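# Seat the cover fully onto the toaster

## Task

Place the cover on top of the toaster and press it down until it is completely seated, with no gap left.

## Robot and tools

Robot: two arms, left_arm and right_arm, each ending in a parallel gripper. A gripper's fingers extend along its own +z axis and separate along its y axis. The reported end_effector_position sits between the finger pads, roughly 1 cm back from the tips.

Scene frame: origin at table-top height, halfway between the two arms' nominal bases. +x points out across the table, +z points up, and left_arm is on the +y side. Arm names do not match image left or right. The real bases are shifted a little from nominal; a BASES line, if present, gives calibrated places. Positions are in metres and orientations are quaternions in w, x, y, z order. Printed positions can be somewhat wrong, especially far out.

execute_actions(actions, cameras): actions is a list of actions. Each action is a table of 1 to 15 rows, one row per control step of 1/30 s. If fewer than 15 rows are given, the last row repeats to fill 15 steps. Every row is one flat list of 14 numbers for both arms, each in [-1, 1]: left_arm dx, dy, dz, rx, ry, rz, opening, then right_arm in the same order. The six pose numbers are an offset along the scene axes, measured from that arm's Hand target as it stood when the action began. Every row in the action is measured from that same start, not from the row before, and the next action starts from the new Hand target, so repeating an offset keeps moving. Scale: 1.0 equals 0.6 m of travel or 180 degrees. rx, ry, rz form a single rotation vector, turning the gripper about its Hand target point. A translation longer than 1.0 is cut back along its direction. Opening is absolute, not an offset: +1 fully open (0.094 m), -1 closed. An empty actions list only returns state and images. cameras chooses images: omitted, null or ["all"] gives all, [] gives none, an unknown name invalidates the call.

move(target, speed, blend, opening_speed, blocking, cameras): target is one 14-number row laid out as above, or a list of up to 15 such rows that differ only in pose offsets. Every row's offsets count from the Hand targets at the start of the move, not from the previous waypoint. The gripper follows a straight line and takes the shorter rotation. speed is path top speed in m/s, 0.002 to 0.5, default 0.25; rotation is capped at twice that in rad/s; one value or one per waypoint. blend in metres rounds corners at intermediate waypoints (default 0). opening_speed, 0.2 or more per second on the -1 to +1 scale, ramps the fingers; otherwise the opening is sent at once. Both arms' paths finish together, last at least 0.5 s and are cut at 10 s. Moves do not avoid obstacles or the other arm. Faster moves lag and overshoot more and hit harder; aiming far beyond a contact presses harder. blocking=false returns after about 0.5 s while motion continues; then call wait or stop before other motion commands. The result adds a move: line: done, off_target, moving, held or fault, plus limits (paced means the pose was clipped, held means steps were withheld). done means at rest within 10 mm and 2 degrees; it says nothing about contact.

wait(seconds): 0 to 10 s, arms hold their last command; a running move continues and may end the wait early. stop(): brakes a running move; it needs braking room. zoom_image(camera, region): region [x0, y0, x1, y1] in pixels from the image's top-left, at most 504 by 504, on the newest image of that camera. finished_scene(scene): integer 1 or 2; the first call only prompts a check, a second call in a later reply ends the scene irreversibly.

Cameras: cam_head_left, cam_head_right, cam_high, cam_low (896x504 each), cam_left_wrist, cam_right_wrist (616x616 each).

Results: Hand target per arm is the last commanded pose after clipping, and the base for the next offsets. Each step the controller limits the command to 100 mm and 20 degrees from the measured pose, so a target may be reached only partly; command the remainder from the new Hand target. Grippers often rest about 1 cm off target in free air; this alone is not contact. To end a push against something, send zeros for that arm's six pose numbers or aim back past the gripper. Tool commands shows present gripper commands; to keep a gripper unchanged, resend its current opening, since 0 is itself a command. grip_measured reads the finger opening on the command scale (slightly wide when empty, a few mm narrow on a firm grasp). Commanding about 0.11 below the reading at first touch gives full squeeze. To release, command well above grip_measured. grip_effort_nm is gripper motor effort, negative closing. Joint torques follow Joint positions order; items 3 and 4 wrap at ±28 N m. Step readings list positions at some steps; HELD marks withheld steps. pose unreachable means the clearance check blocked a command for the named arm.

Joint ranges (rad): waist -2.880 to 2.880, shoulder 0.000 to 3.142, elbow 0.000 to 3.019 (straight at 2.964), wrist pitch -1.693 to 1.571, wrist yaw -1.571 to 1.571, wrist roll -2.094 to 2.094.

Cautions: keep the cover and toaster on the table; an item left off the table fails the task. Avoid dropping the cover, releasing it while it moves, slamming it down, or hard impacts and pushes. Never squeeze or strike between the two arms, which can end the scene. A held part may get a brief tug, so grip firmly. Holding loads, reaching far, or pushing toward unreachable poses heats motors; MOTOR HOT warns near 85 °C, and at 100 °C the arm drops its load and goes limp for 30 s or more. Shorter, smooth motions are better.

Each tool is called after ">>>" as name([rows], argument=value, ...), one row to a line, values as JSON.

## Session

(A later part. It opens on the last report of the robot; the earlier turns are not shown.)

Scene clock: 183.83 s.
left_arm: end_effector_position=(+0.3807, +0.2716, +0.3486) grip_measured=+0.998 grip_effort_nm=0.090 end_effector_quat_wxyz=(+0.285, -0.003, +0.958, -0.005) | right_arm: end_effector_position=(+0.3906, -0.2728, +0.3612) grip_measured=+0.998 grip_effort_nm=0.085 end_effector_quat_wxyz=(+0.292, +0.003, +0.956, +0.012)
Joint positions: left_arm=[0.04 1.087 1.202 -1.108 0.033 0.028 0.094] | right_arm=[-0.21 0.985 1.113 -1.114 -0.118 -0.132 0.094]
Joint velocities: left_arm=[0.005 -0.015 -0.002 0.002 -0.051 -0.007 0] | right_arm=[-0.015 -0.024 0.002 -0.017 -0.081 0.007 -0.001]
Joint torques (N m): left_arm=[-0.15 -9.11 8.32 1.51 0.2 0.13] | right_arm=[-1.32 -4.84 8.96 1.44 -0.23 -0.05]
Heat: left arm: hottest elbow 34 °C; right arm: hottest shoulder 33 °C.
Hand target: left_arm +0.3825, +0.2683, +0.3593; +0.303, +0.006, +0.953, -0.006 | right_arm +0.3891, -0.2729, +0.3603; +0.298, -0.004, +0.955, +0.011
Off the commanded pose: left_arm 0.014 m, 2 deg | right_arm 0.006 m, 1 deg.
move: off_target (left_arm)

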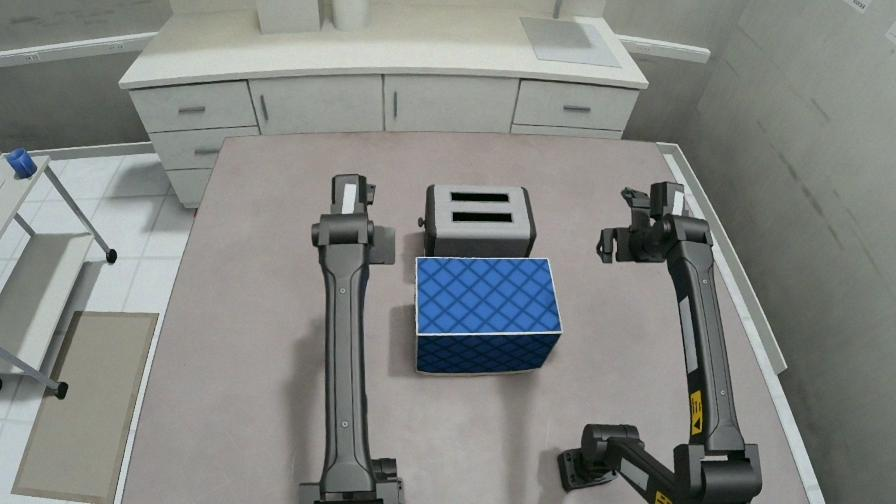

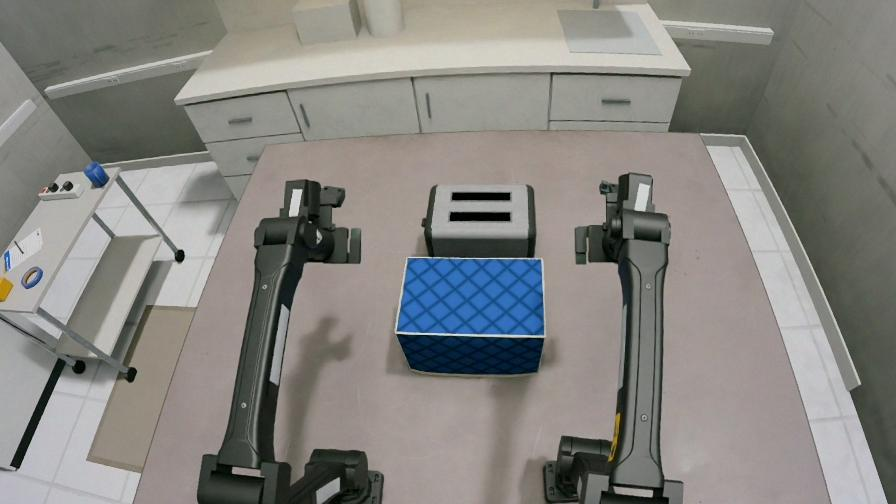

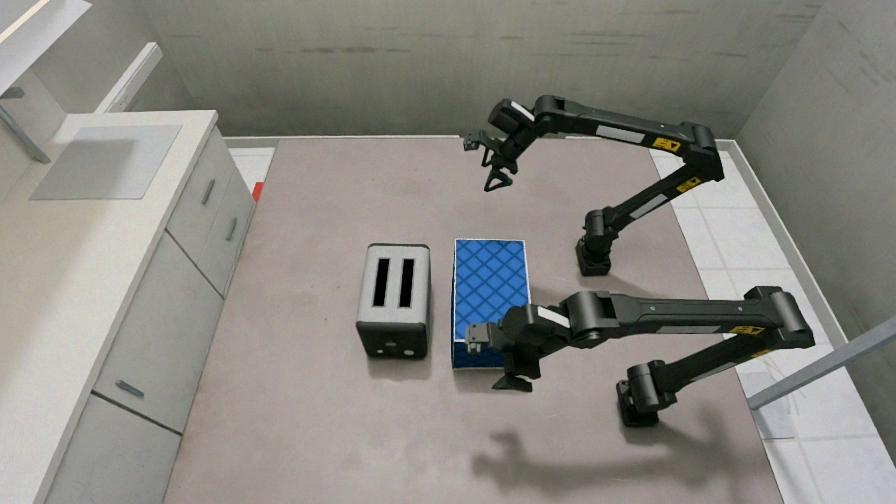

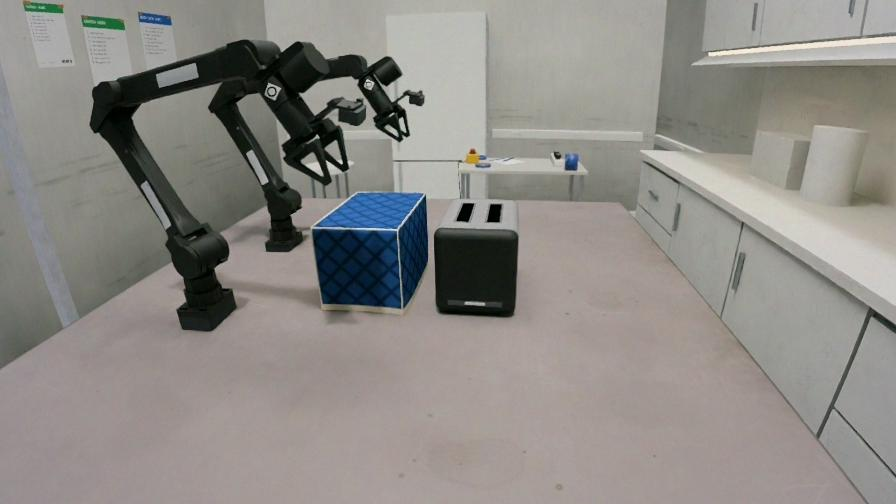

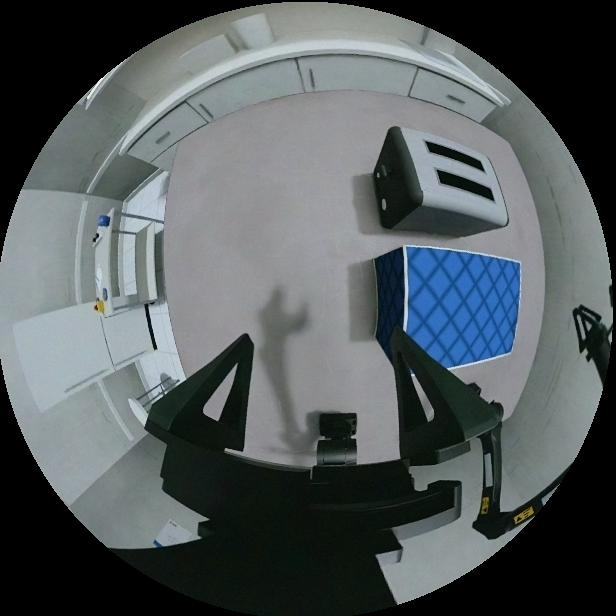

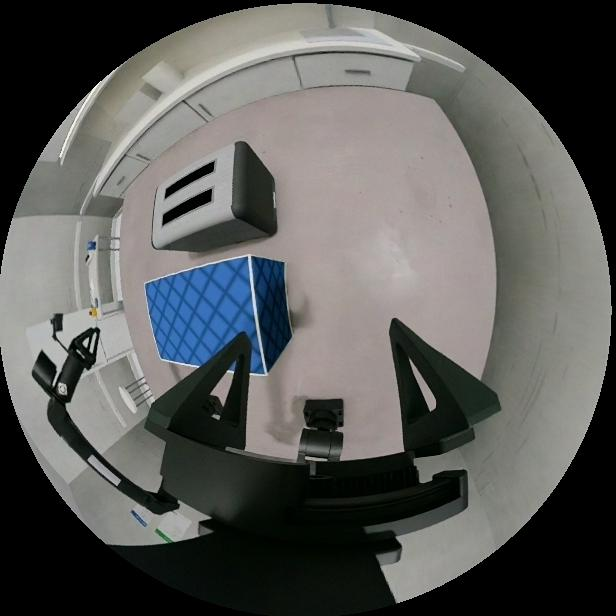

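>>> move(target=[-0.01,-0.167,-0.2,0,0,0,1,-0.02,0.175,-0.2,0,0,0,1], speed=0.15)

Scene clock: 202.33 s.
left_arm: end_effector_position=(+0.3701, +0.1785, +0.2378) grip_measured=+0.998 grip_effort_nm=0.081 end_effector_quat_wxyz=(+0.297, +0.004, +0.955, -0.002) | right_arm: end_effector_position=(+0.3764, -0.1700, +0.2454) grip_measured=+0.998 grip_effort_nm=0.081 end_effector_quat_wxyz=(+0.297, -0.006, +0.955, +0.014)
Joint positions: left_arm=[-0.253 1.083 0.9 -0.798 -0.133 -0.198 0.094] | right_arm=[0.152 0.945 0.78 -0.806 0.077 0.153 0.094]
Joint velocities: left_arm=[-0.024 0.005 0.002 -0.017 -0.022 0.007 -0.001] | right_arm=[0.005 0.005 0.002 -0.007 -0.066 0.007 0]
Joint torques (N m): left_arm=[-1.67 -6.3 8.27 1.48 -0.2 -0.06] | right_arm=[0.21 -3.49 8.88 1.47 0.29 0.28]
Heat: left arm: hottest elbow 33 °C; right arm: hottest shoulder 32 °C.
Hand target: left_arm +0.3756, +0.1712, +0.2372; +0.302, +0.006, +0.953, -0.005 | right_arm +0.3749, -0.1663, +0.2412; +0.298, -0.003, +0.954, +0.016
Off the commanded pose: left_arm 0.012 m, 1 deg | right_arm 0.006 m, 0 deg.
move: off_target (left_arm)

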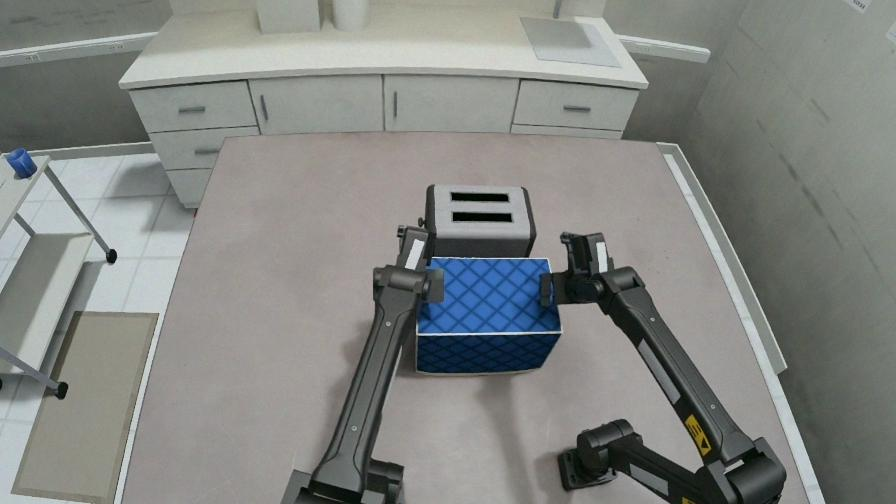

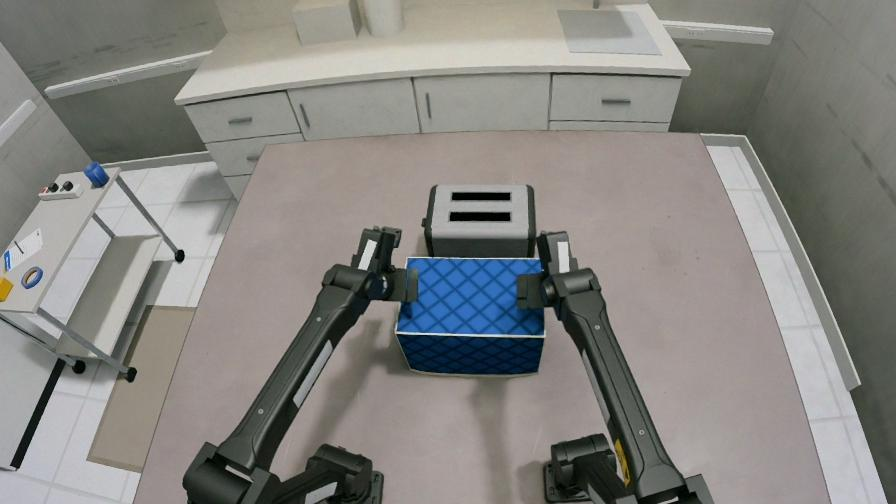

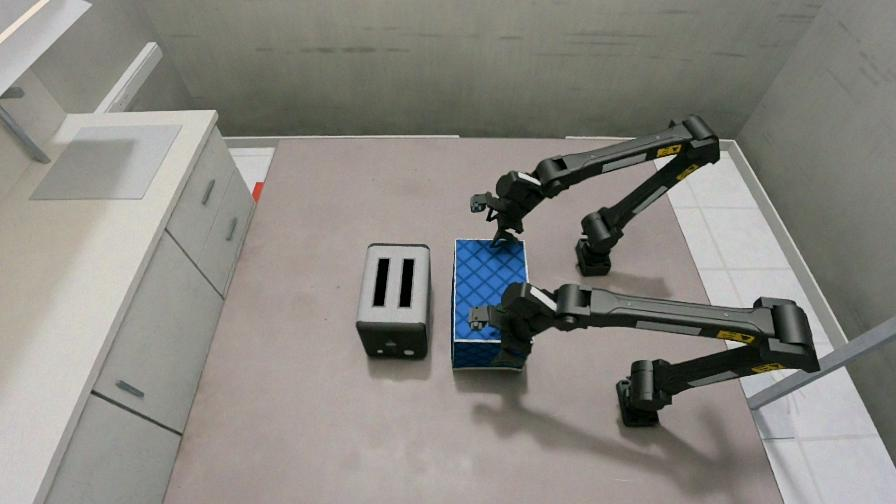

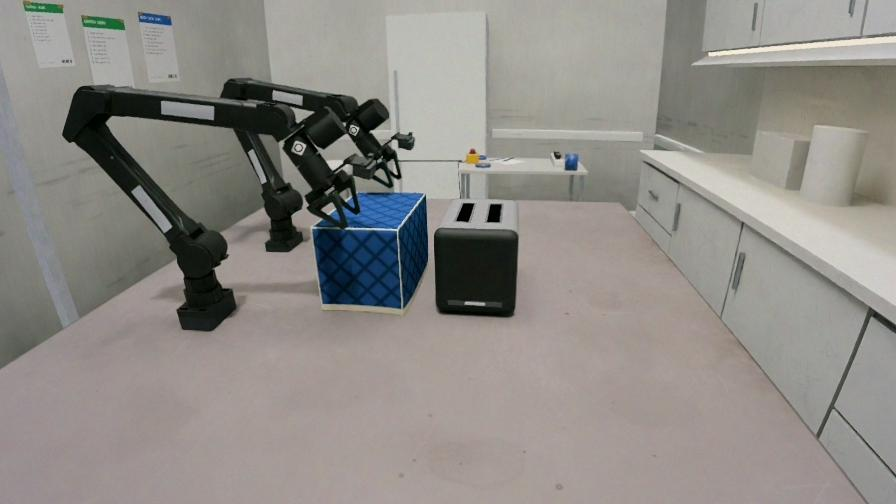

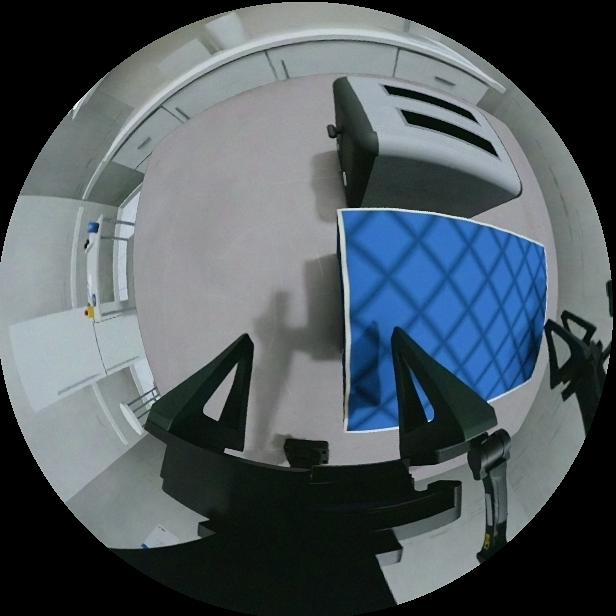

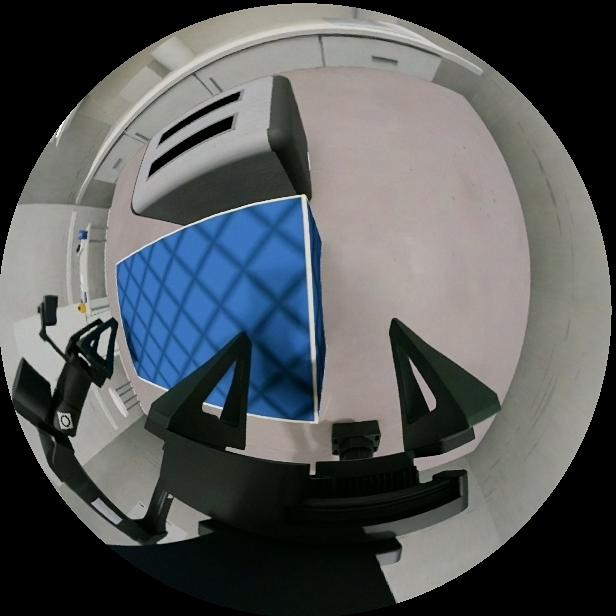

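>>> move(target=[-0.005,-0.016,-0.09,0,0,0,1,-0.005,0.003,-0.1,0,0,0,1], speed=0.06)

>>> move(target=[0,0,0,0,0,0,-0.9,0,0,0,0,0,0,-0.9], opening_speed=0.6)

Scene clock: 209.80 s.
left_arm: end_effector_position=(+0.3705, +0.1698, +0.1912) grip_measured=+0.998 grip_effort_nm=0.085 end_effector_quat_wxyz=(+0.306, +0.002, +0.952, -0.005) | right_arm: end_effector_position=(+0.3751, -0.1689, +0.1994) grip_measured=+0.998 grip_effort_nm=0.076 end_effector_quat_wxyz=(+0.316, -0.002, +0.949, +0.018)
Joint positions: left_arm=[-0.279 1.118 0.792 -0.639 -0.148 -0.224 0.094] | right_arm=[0.158 0.956 0.648 -0.623 0.082 0.165 0.094]
Joint velocities: left_arm=[-0.005 -0.015 0.007 -0.002 0.051 -0.051 0] | right_arm=[0.005 -0.015 -0.022 0.007 -0.051 0.022 -0.001]
Joint torques (N m): left_arm=[-1.03 -5.71 7.42 1.33 -0.23 -0.01] | right_arm=[0.21 -1.55 7.97 1.36 0.3 0.25]
Heat: left arm: hottest elbow 33 °C; right arm: hottest shoulder 32 °C.
Hand target: left_arm +0.3726, +0.1626, +0.1834; +0.302, +0.006, +0.953, -0.005 | right_arm +0.3710, -0.1648, +0.1811; +0.298, -0.003, +0.954, +0.016
Off the commanded pose: left_arm 0.012 m, 1 deg | right_arm 0.019 m, 2 deg.
move: off_target (left_arm, right_arm)

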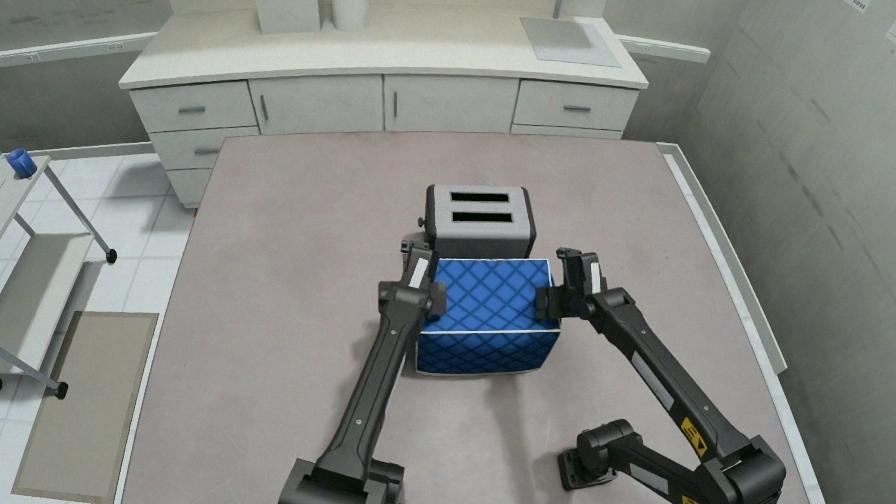

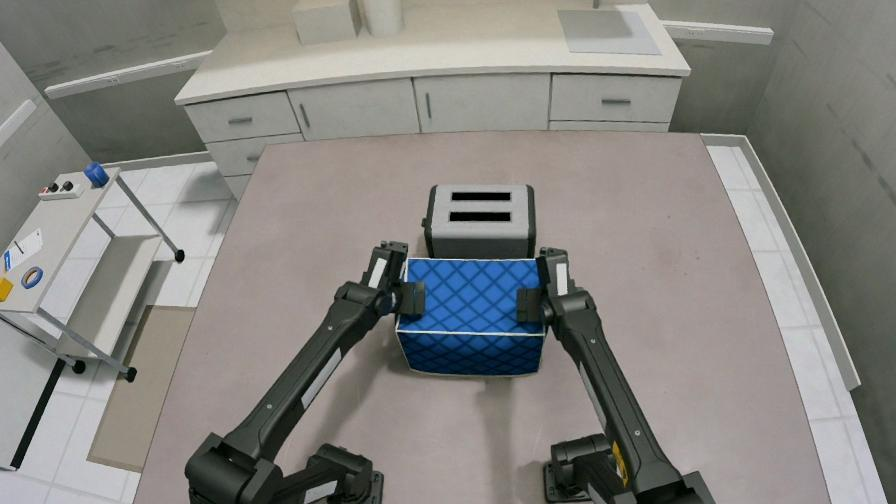

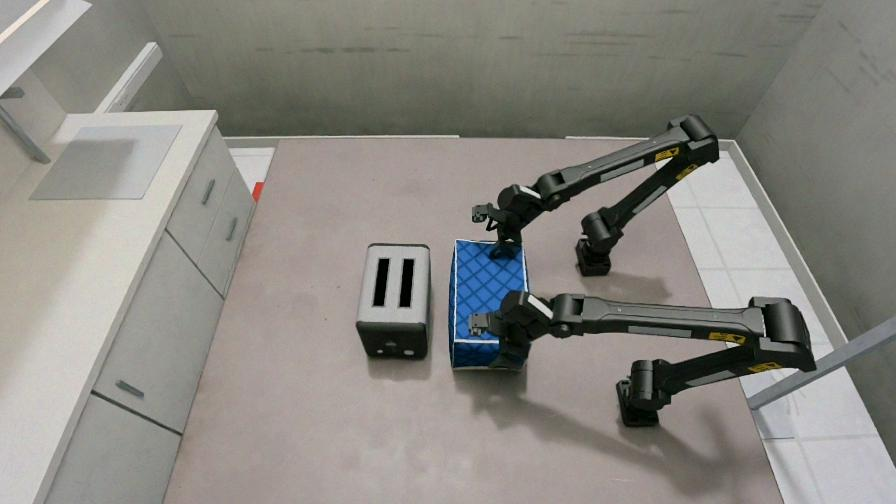

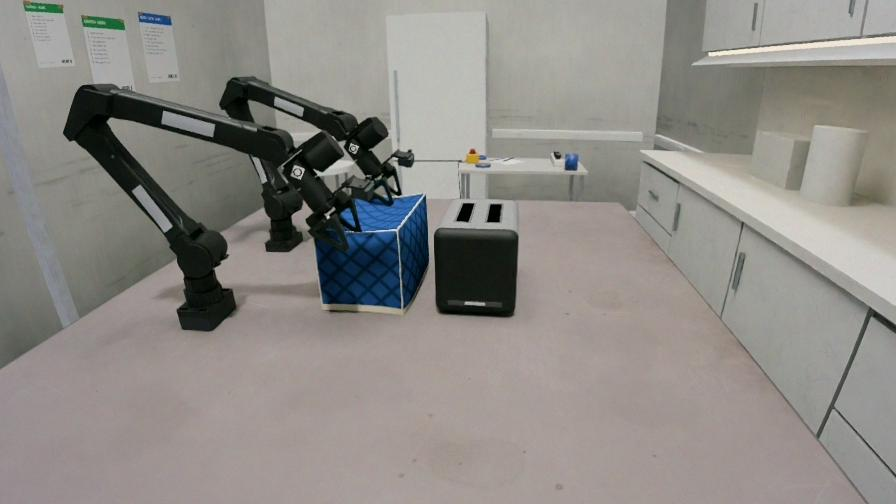

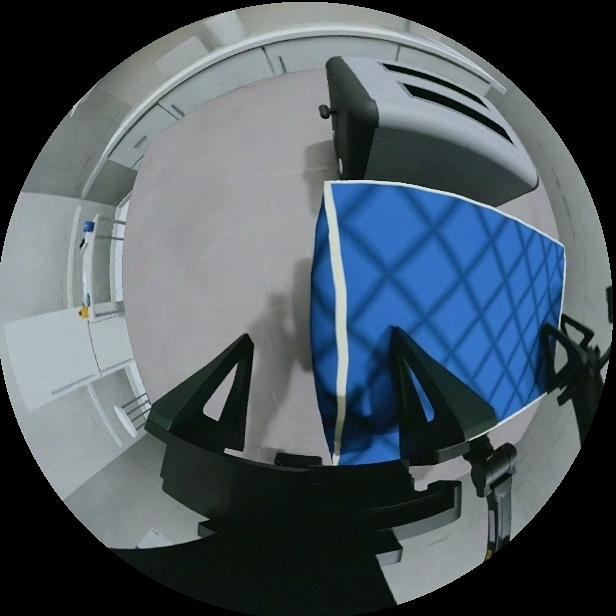

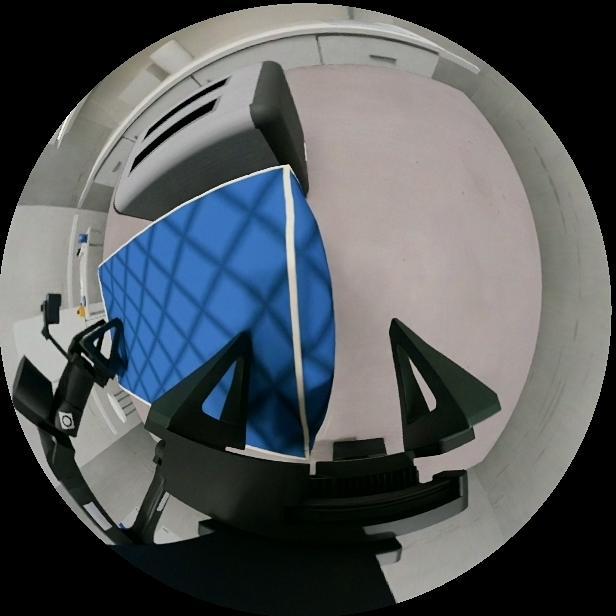

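Scene clock: 213.33 s.
left_arm: end_effector_position=(+0.3689, +0.1685, +0.1853) grip_measured=-0.897 grip_effort_nm=-0.085 end_effector_quat_wxyz=(+0.300, +0.004, +0.954, -0.003) | right_arm: end_effector_position=(+0.3754, -0.1668, +0.1983) grip_measured=-0.894 grip_effort_nm=-0.286 end_effector_quat_wxyz=(+0.315, -0.004, +0.949, +0.019)
Joint positions: left_arm=[-0.284 1.126 0.785 -0.637 -0.15 -0.225 0.005] | right_arm=[0.164 0.961 0.648 -0.62 0.082 0.166 0.005]
Joint velocities: left_arm=[0.015 0.005 0.012 0.002 -0.095 -0.051 -0.001] | right_arm=[0.005 -0.024 -0.002 0.022 0.007 -0.022 0.001]
Joint torques (N m): left_arm=[-1.03 -6.59 7.95 1.32 -0.17 -0.01] | right_arm=[-0.15 -1.85 7.94 1.25 0.27 0.24]
Heat: left arm: hottest elbow 33 °C; right arm: hottest shoulder 32 °C.
Hand target: left_arm +0.3726, +0.1627, +0.1833; +0.302, +0.006, +0.953, -0.005 | right_arm +0.3709, -0.1648, +0.1811; +0.298, -0.003, +0.954, +0.016
Off the commanded pose: left_arm 0.007 m, 0 deg | right_arm 0.018 m, 2 deg.
move: off_target (right_arm)

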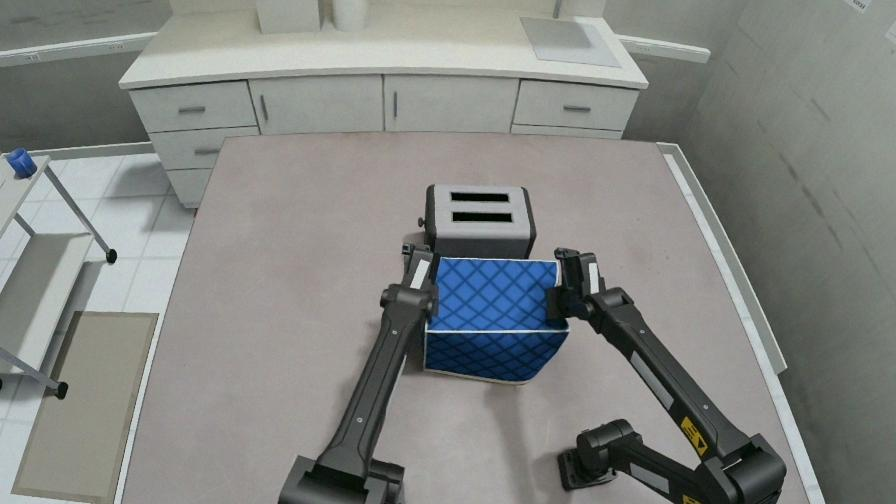

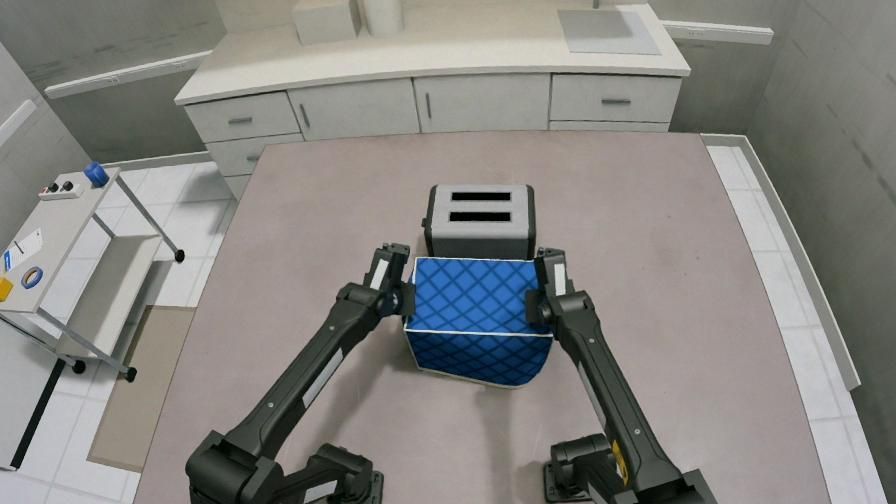

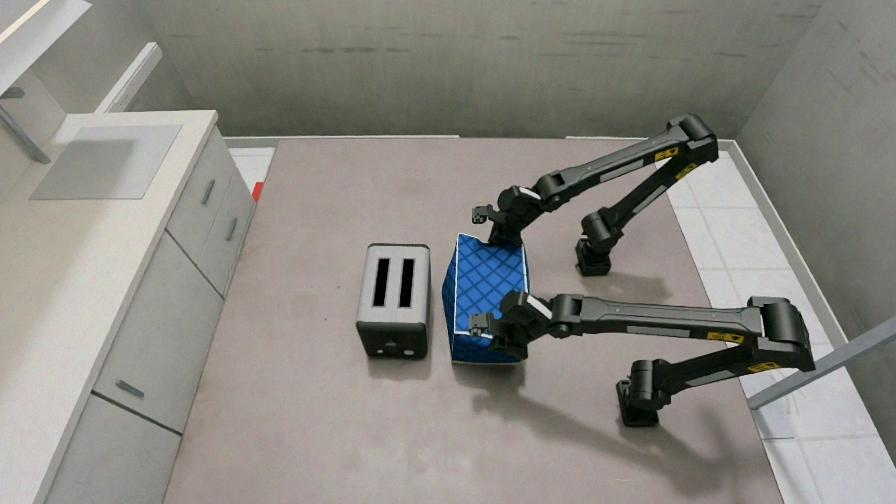

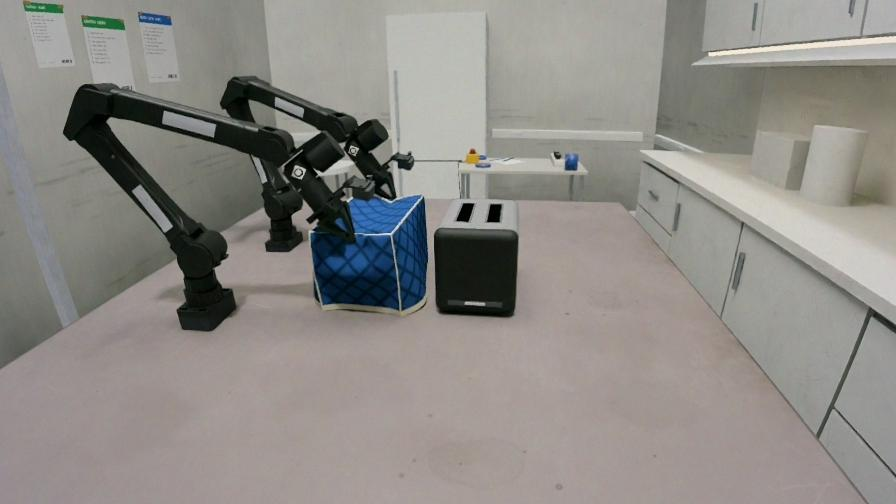

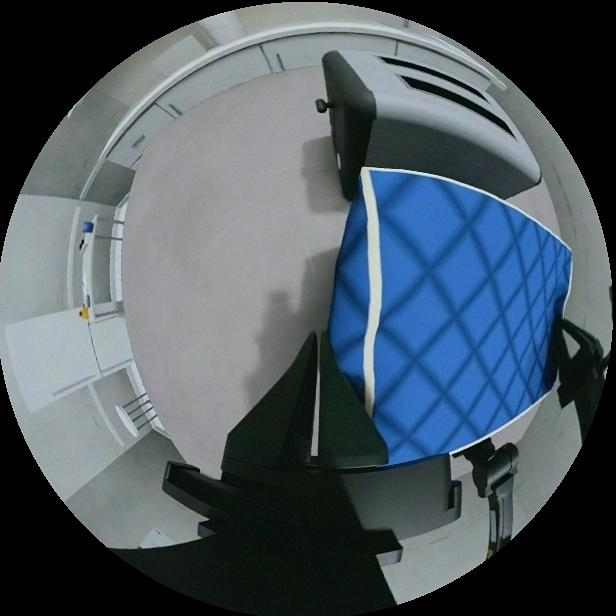

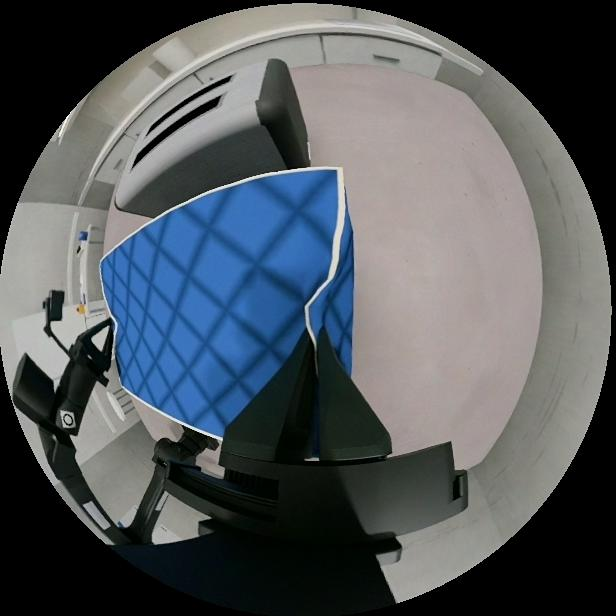

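>>> move(target=[0,0,0.09,0,0,0,-0.9,0,0,0,0,0,0,-1], speed=0.1, cameras=[])

>>> move(target=[0.01,-0.03,0,0,0,0,1,0,0,0,0,0,0,-1], speed=0.1, cameras=[])

>>> move(target=[0,-0.0,-0.095,0,0,0,1,0,0,0,0,0,0,-1], speed=0.08)

Scene clock: 218.20 s.
left_arm: end_effector_position=(+0.3627, +0.1702, +0.2098) grip_measured=-0.898 grip_effort_nm=-0.081 end_effector_quat_wxyz=(+0.279, +0.006, +0.960, +0.003) | right_arm: end_effector_position=(+0.3754, -0.1668, +0.1983) grip_measured=-0.948 grip_effort_nm=-1.028 end_effector_quat_wxyz=(+0.315, -0.004, +0.949, +0.019)
Joint positions: left_arm=[-0.284 1.107 0.856 -0.772 -0.15 -0.225 0.005] | right_arm=[0.164 0.961 0.648 -0.62 0.082 0.166 0.002]
Joint velocities: left_arm=[0.005 -0.005 -0.007 -0.002 -0.007 -0.007 0] | right_arm=[0.005 -0.005 0.022 -0.007 0.051 0.051 0]
Joint torques (N m): left_arm=[-1.44 -8.64 11.06 0.47 -0.18 -0.04] | right_arm=[-0.32 -1.9 7.94 1.28 0.28 0.24]
Heat: left arm: hottest elbow 34 °C; right arm: hottest shoulder 32 °C.
Hand target: left_arm +0.3726, +0.1617, +0.2370; +0.302, +0.006, +0.953, -0.005 | right_arm +0.3709, -0.1648, +0.1811; +0.298, -0.003, +0.954, +0.016
Off the commanded pose: left_arm 0.030 m, 3 deg | right_arm 0.018 m, 2 deg.
move: off_target (left_arm, right_arm)
No camera images: "cameras" was empty.

Scene clock: 219.23 s.
left_arm: end_effector_position=(+0.3661, +0.1543, +0.2186) grip_measured=+0.998 grip_effort_nm=0.100 end_effector_quat_wxyz=(+0.289, +0.005, +0.957, +0.001) | right_arm: end_effector_position=(+0.3754, -0.1668, +0.1983) grip_measured=-0.948 grip_effort_nm=-1.028 end_effector_quat_wxyz=(+0.315, -0.004, +0.949, +0.019)
Joint positions: left_arm=[-0.329 1.114 0.878 -0.772 -0.175 -0.262 0.094] | right_arm=[0.164 0.961 0.648 -0.62 0.082 0.166 0.002]
Joint velocities: left_arm=[-0.005 -0.005 0.002 0.007 -0.037 -0.022 0] | right_arm=[-0.015 -0.005 -0.002 -0.002 0.081 0.037 -0.002]
Joint torques (N m): left_arm=[-1.08 -6.53 11.32 0.49 -0.27 -0.03] | right_arm=[-0.21 -1.9 7.94 1.22 0.27 0.24]
Heat: left arm: hottest elbow 34 °C; right arm: hottest shoulder 32 °C.
Hand target: left_arm +0.3785, +0.1439, +0.2367; +0.301, +0.006, +0.953, -0.005 | right_arm +0.3709, -0.1648, +0.1811; +0.298, -0.003, +0.954, +0.016
Off the commanded pose: left_arm 0.025 m, 2 deg | right_arm 0.018 m, 2 deg.
move: off_target (left_arm, right_arm)
No camera images: "cameras" was empty.

Scene clock: 220.53 s.
left_arm: end_effector_position=(+0.3755, +0.1511, +0.1860) grip_measured=+0.998 grip_effort_nm=0.100 end_effector_quat_wxyz=(+0.303, +0.003, +0.953, -0.004) | right_arm: end_effector_position=(+0.3754, -0.1668, +0.1983) grip_measured=-0.948 grip_effort_nm=-1.038 end_effector_quat_wxyz=(+0.315, -0.004, +0.949, +0.019)
Joint positions: left_arm=[-0.329 1.157 0.809 -0.63 -0.175 -0.263 0.094] | right_arm=[0.164 0.961 0.648 -0.62 0.082 0.166 0.002]
Joint velocities: left_arm=[-0.005 -0.015 0.007 -0.012 -0.081 -0.037 0] | right_arm=[-0.005 0.005 0.007 0.002 -0.081 -0.037 -0.001]
Joint torques (N m): left_arm=[-0.97 -6.48 7.46 1.4 -0.22 -0.02] | right_arm=[-0.26 -1.9 7.95 1.26 0.27 0.24]
Heat: left arm: hottest elbow 34 °C; right arm: hottest shoulder 32 °C.
Hand target: left_arm +0.3786, +0.1449, +0.1800; +0.301, +0.006, +0.953, -0.005 | right_arm +0.3709, -0.1648, +0.1811; +0.298, -0.003, +0.954, +0.016
Off the commanded pose: left_arm 0.010 m, 0 deg | right_arm 0.018 m, 2 deg.
move: off_target (right_arm)

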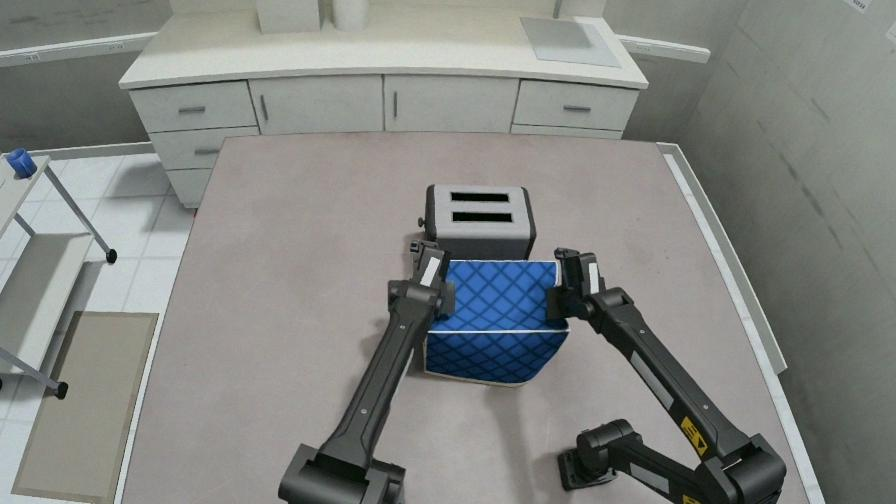

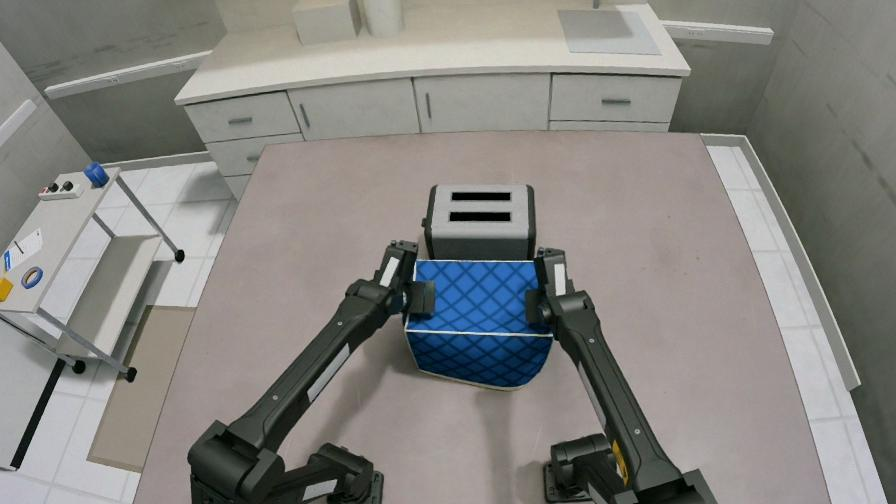

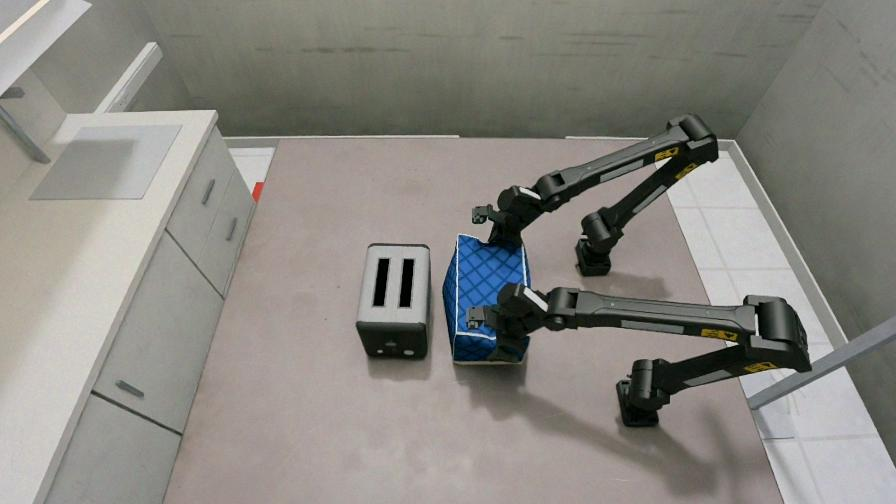

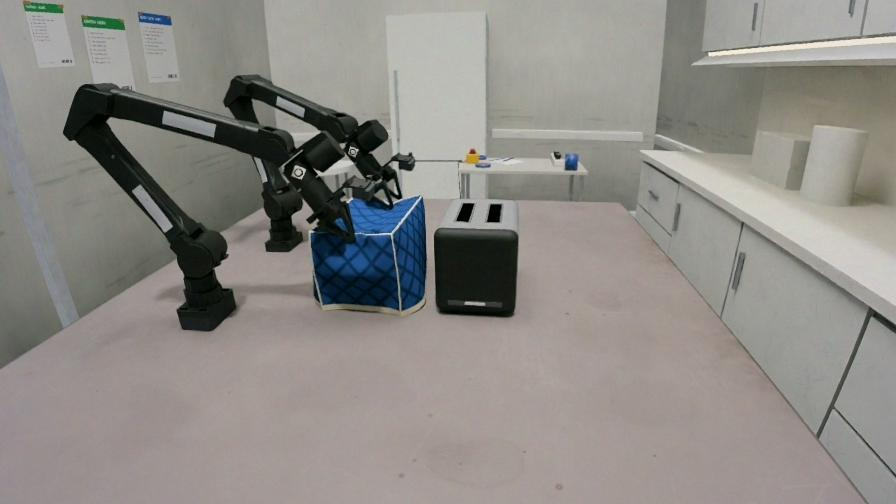

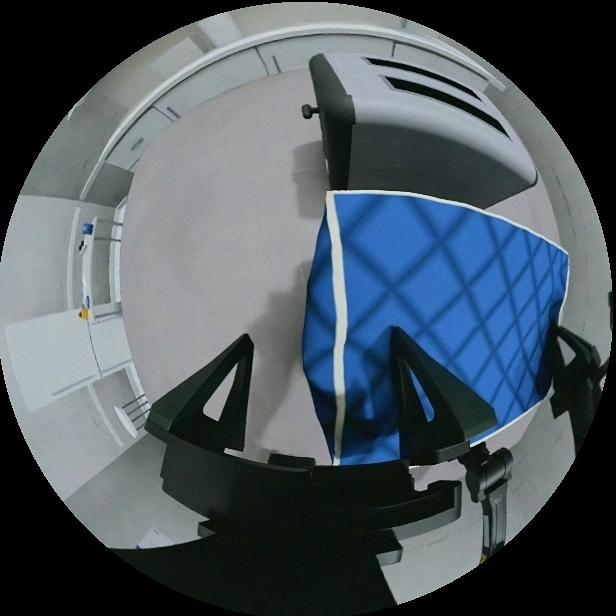

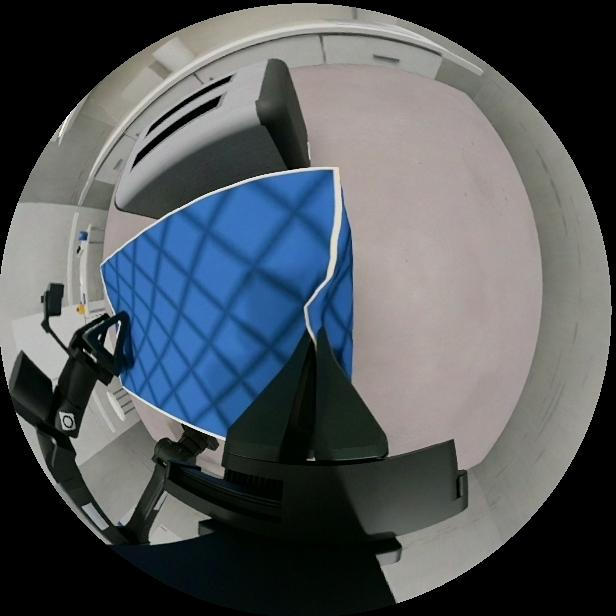

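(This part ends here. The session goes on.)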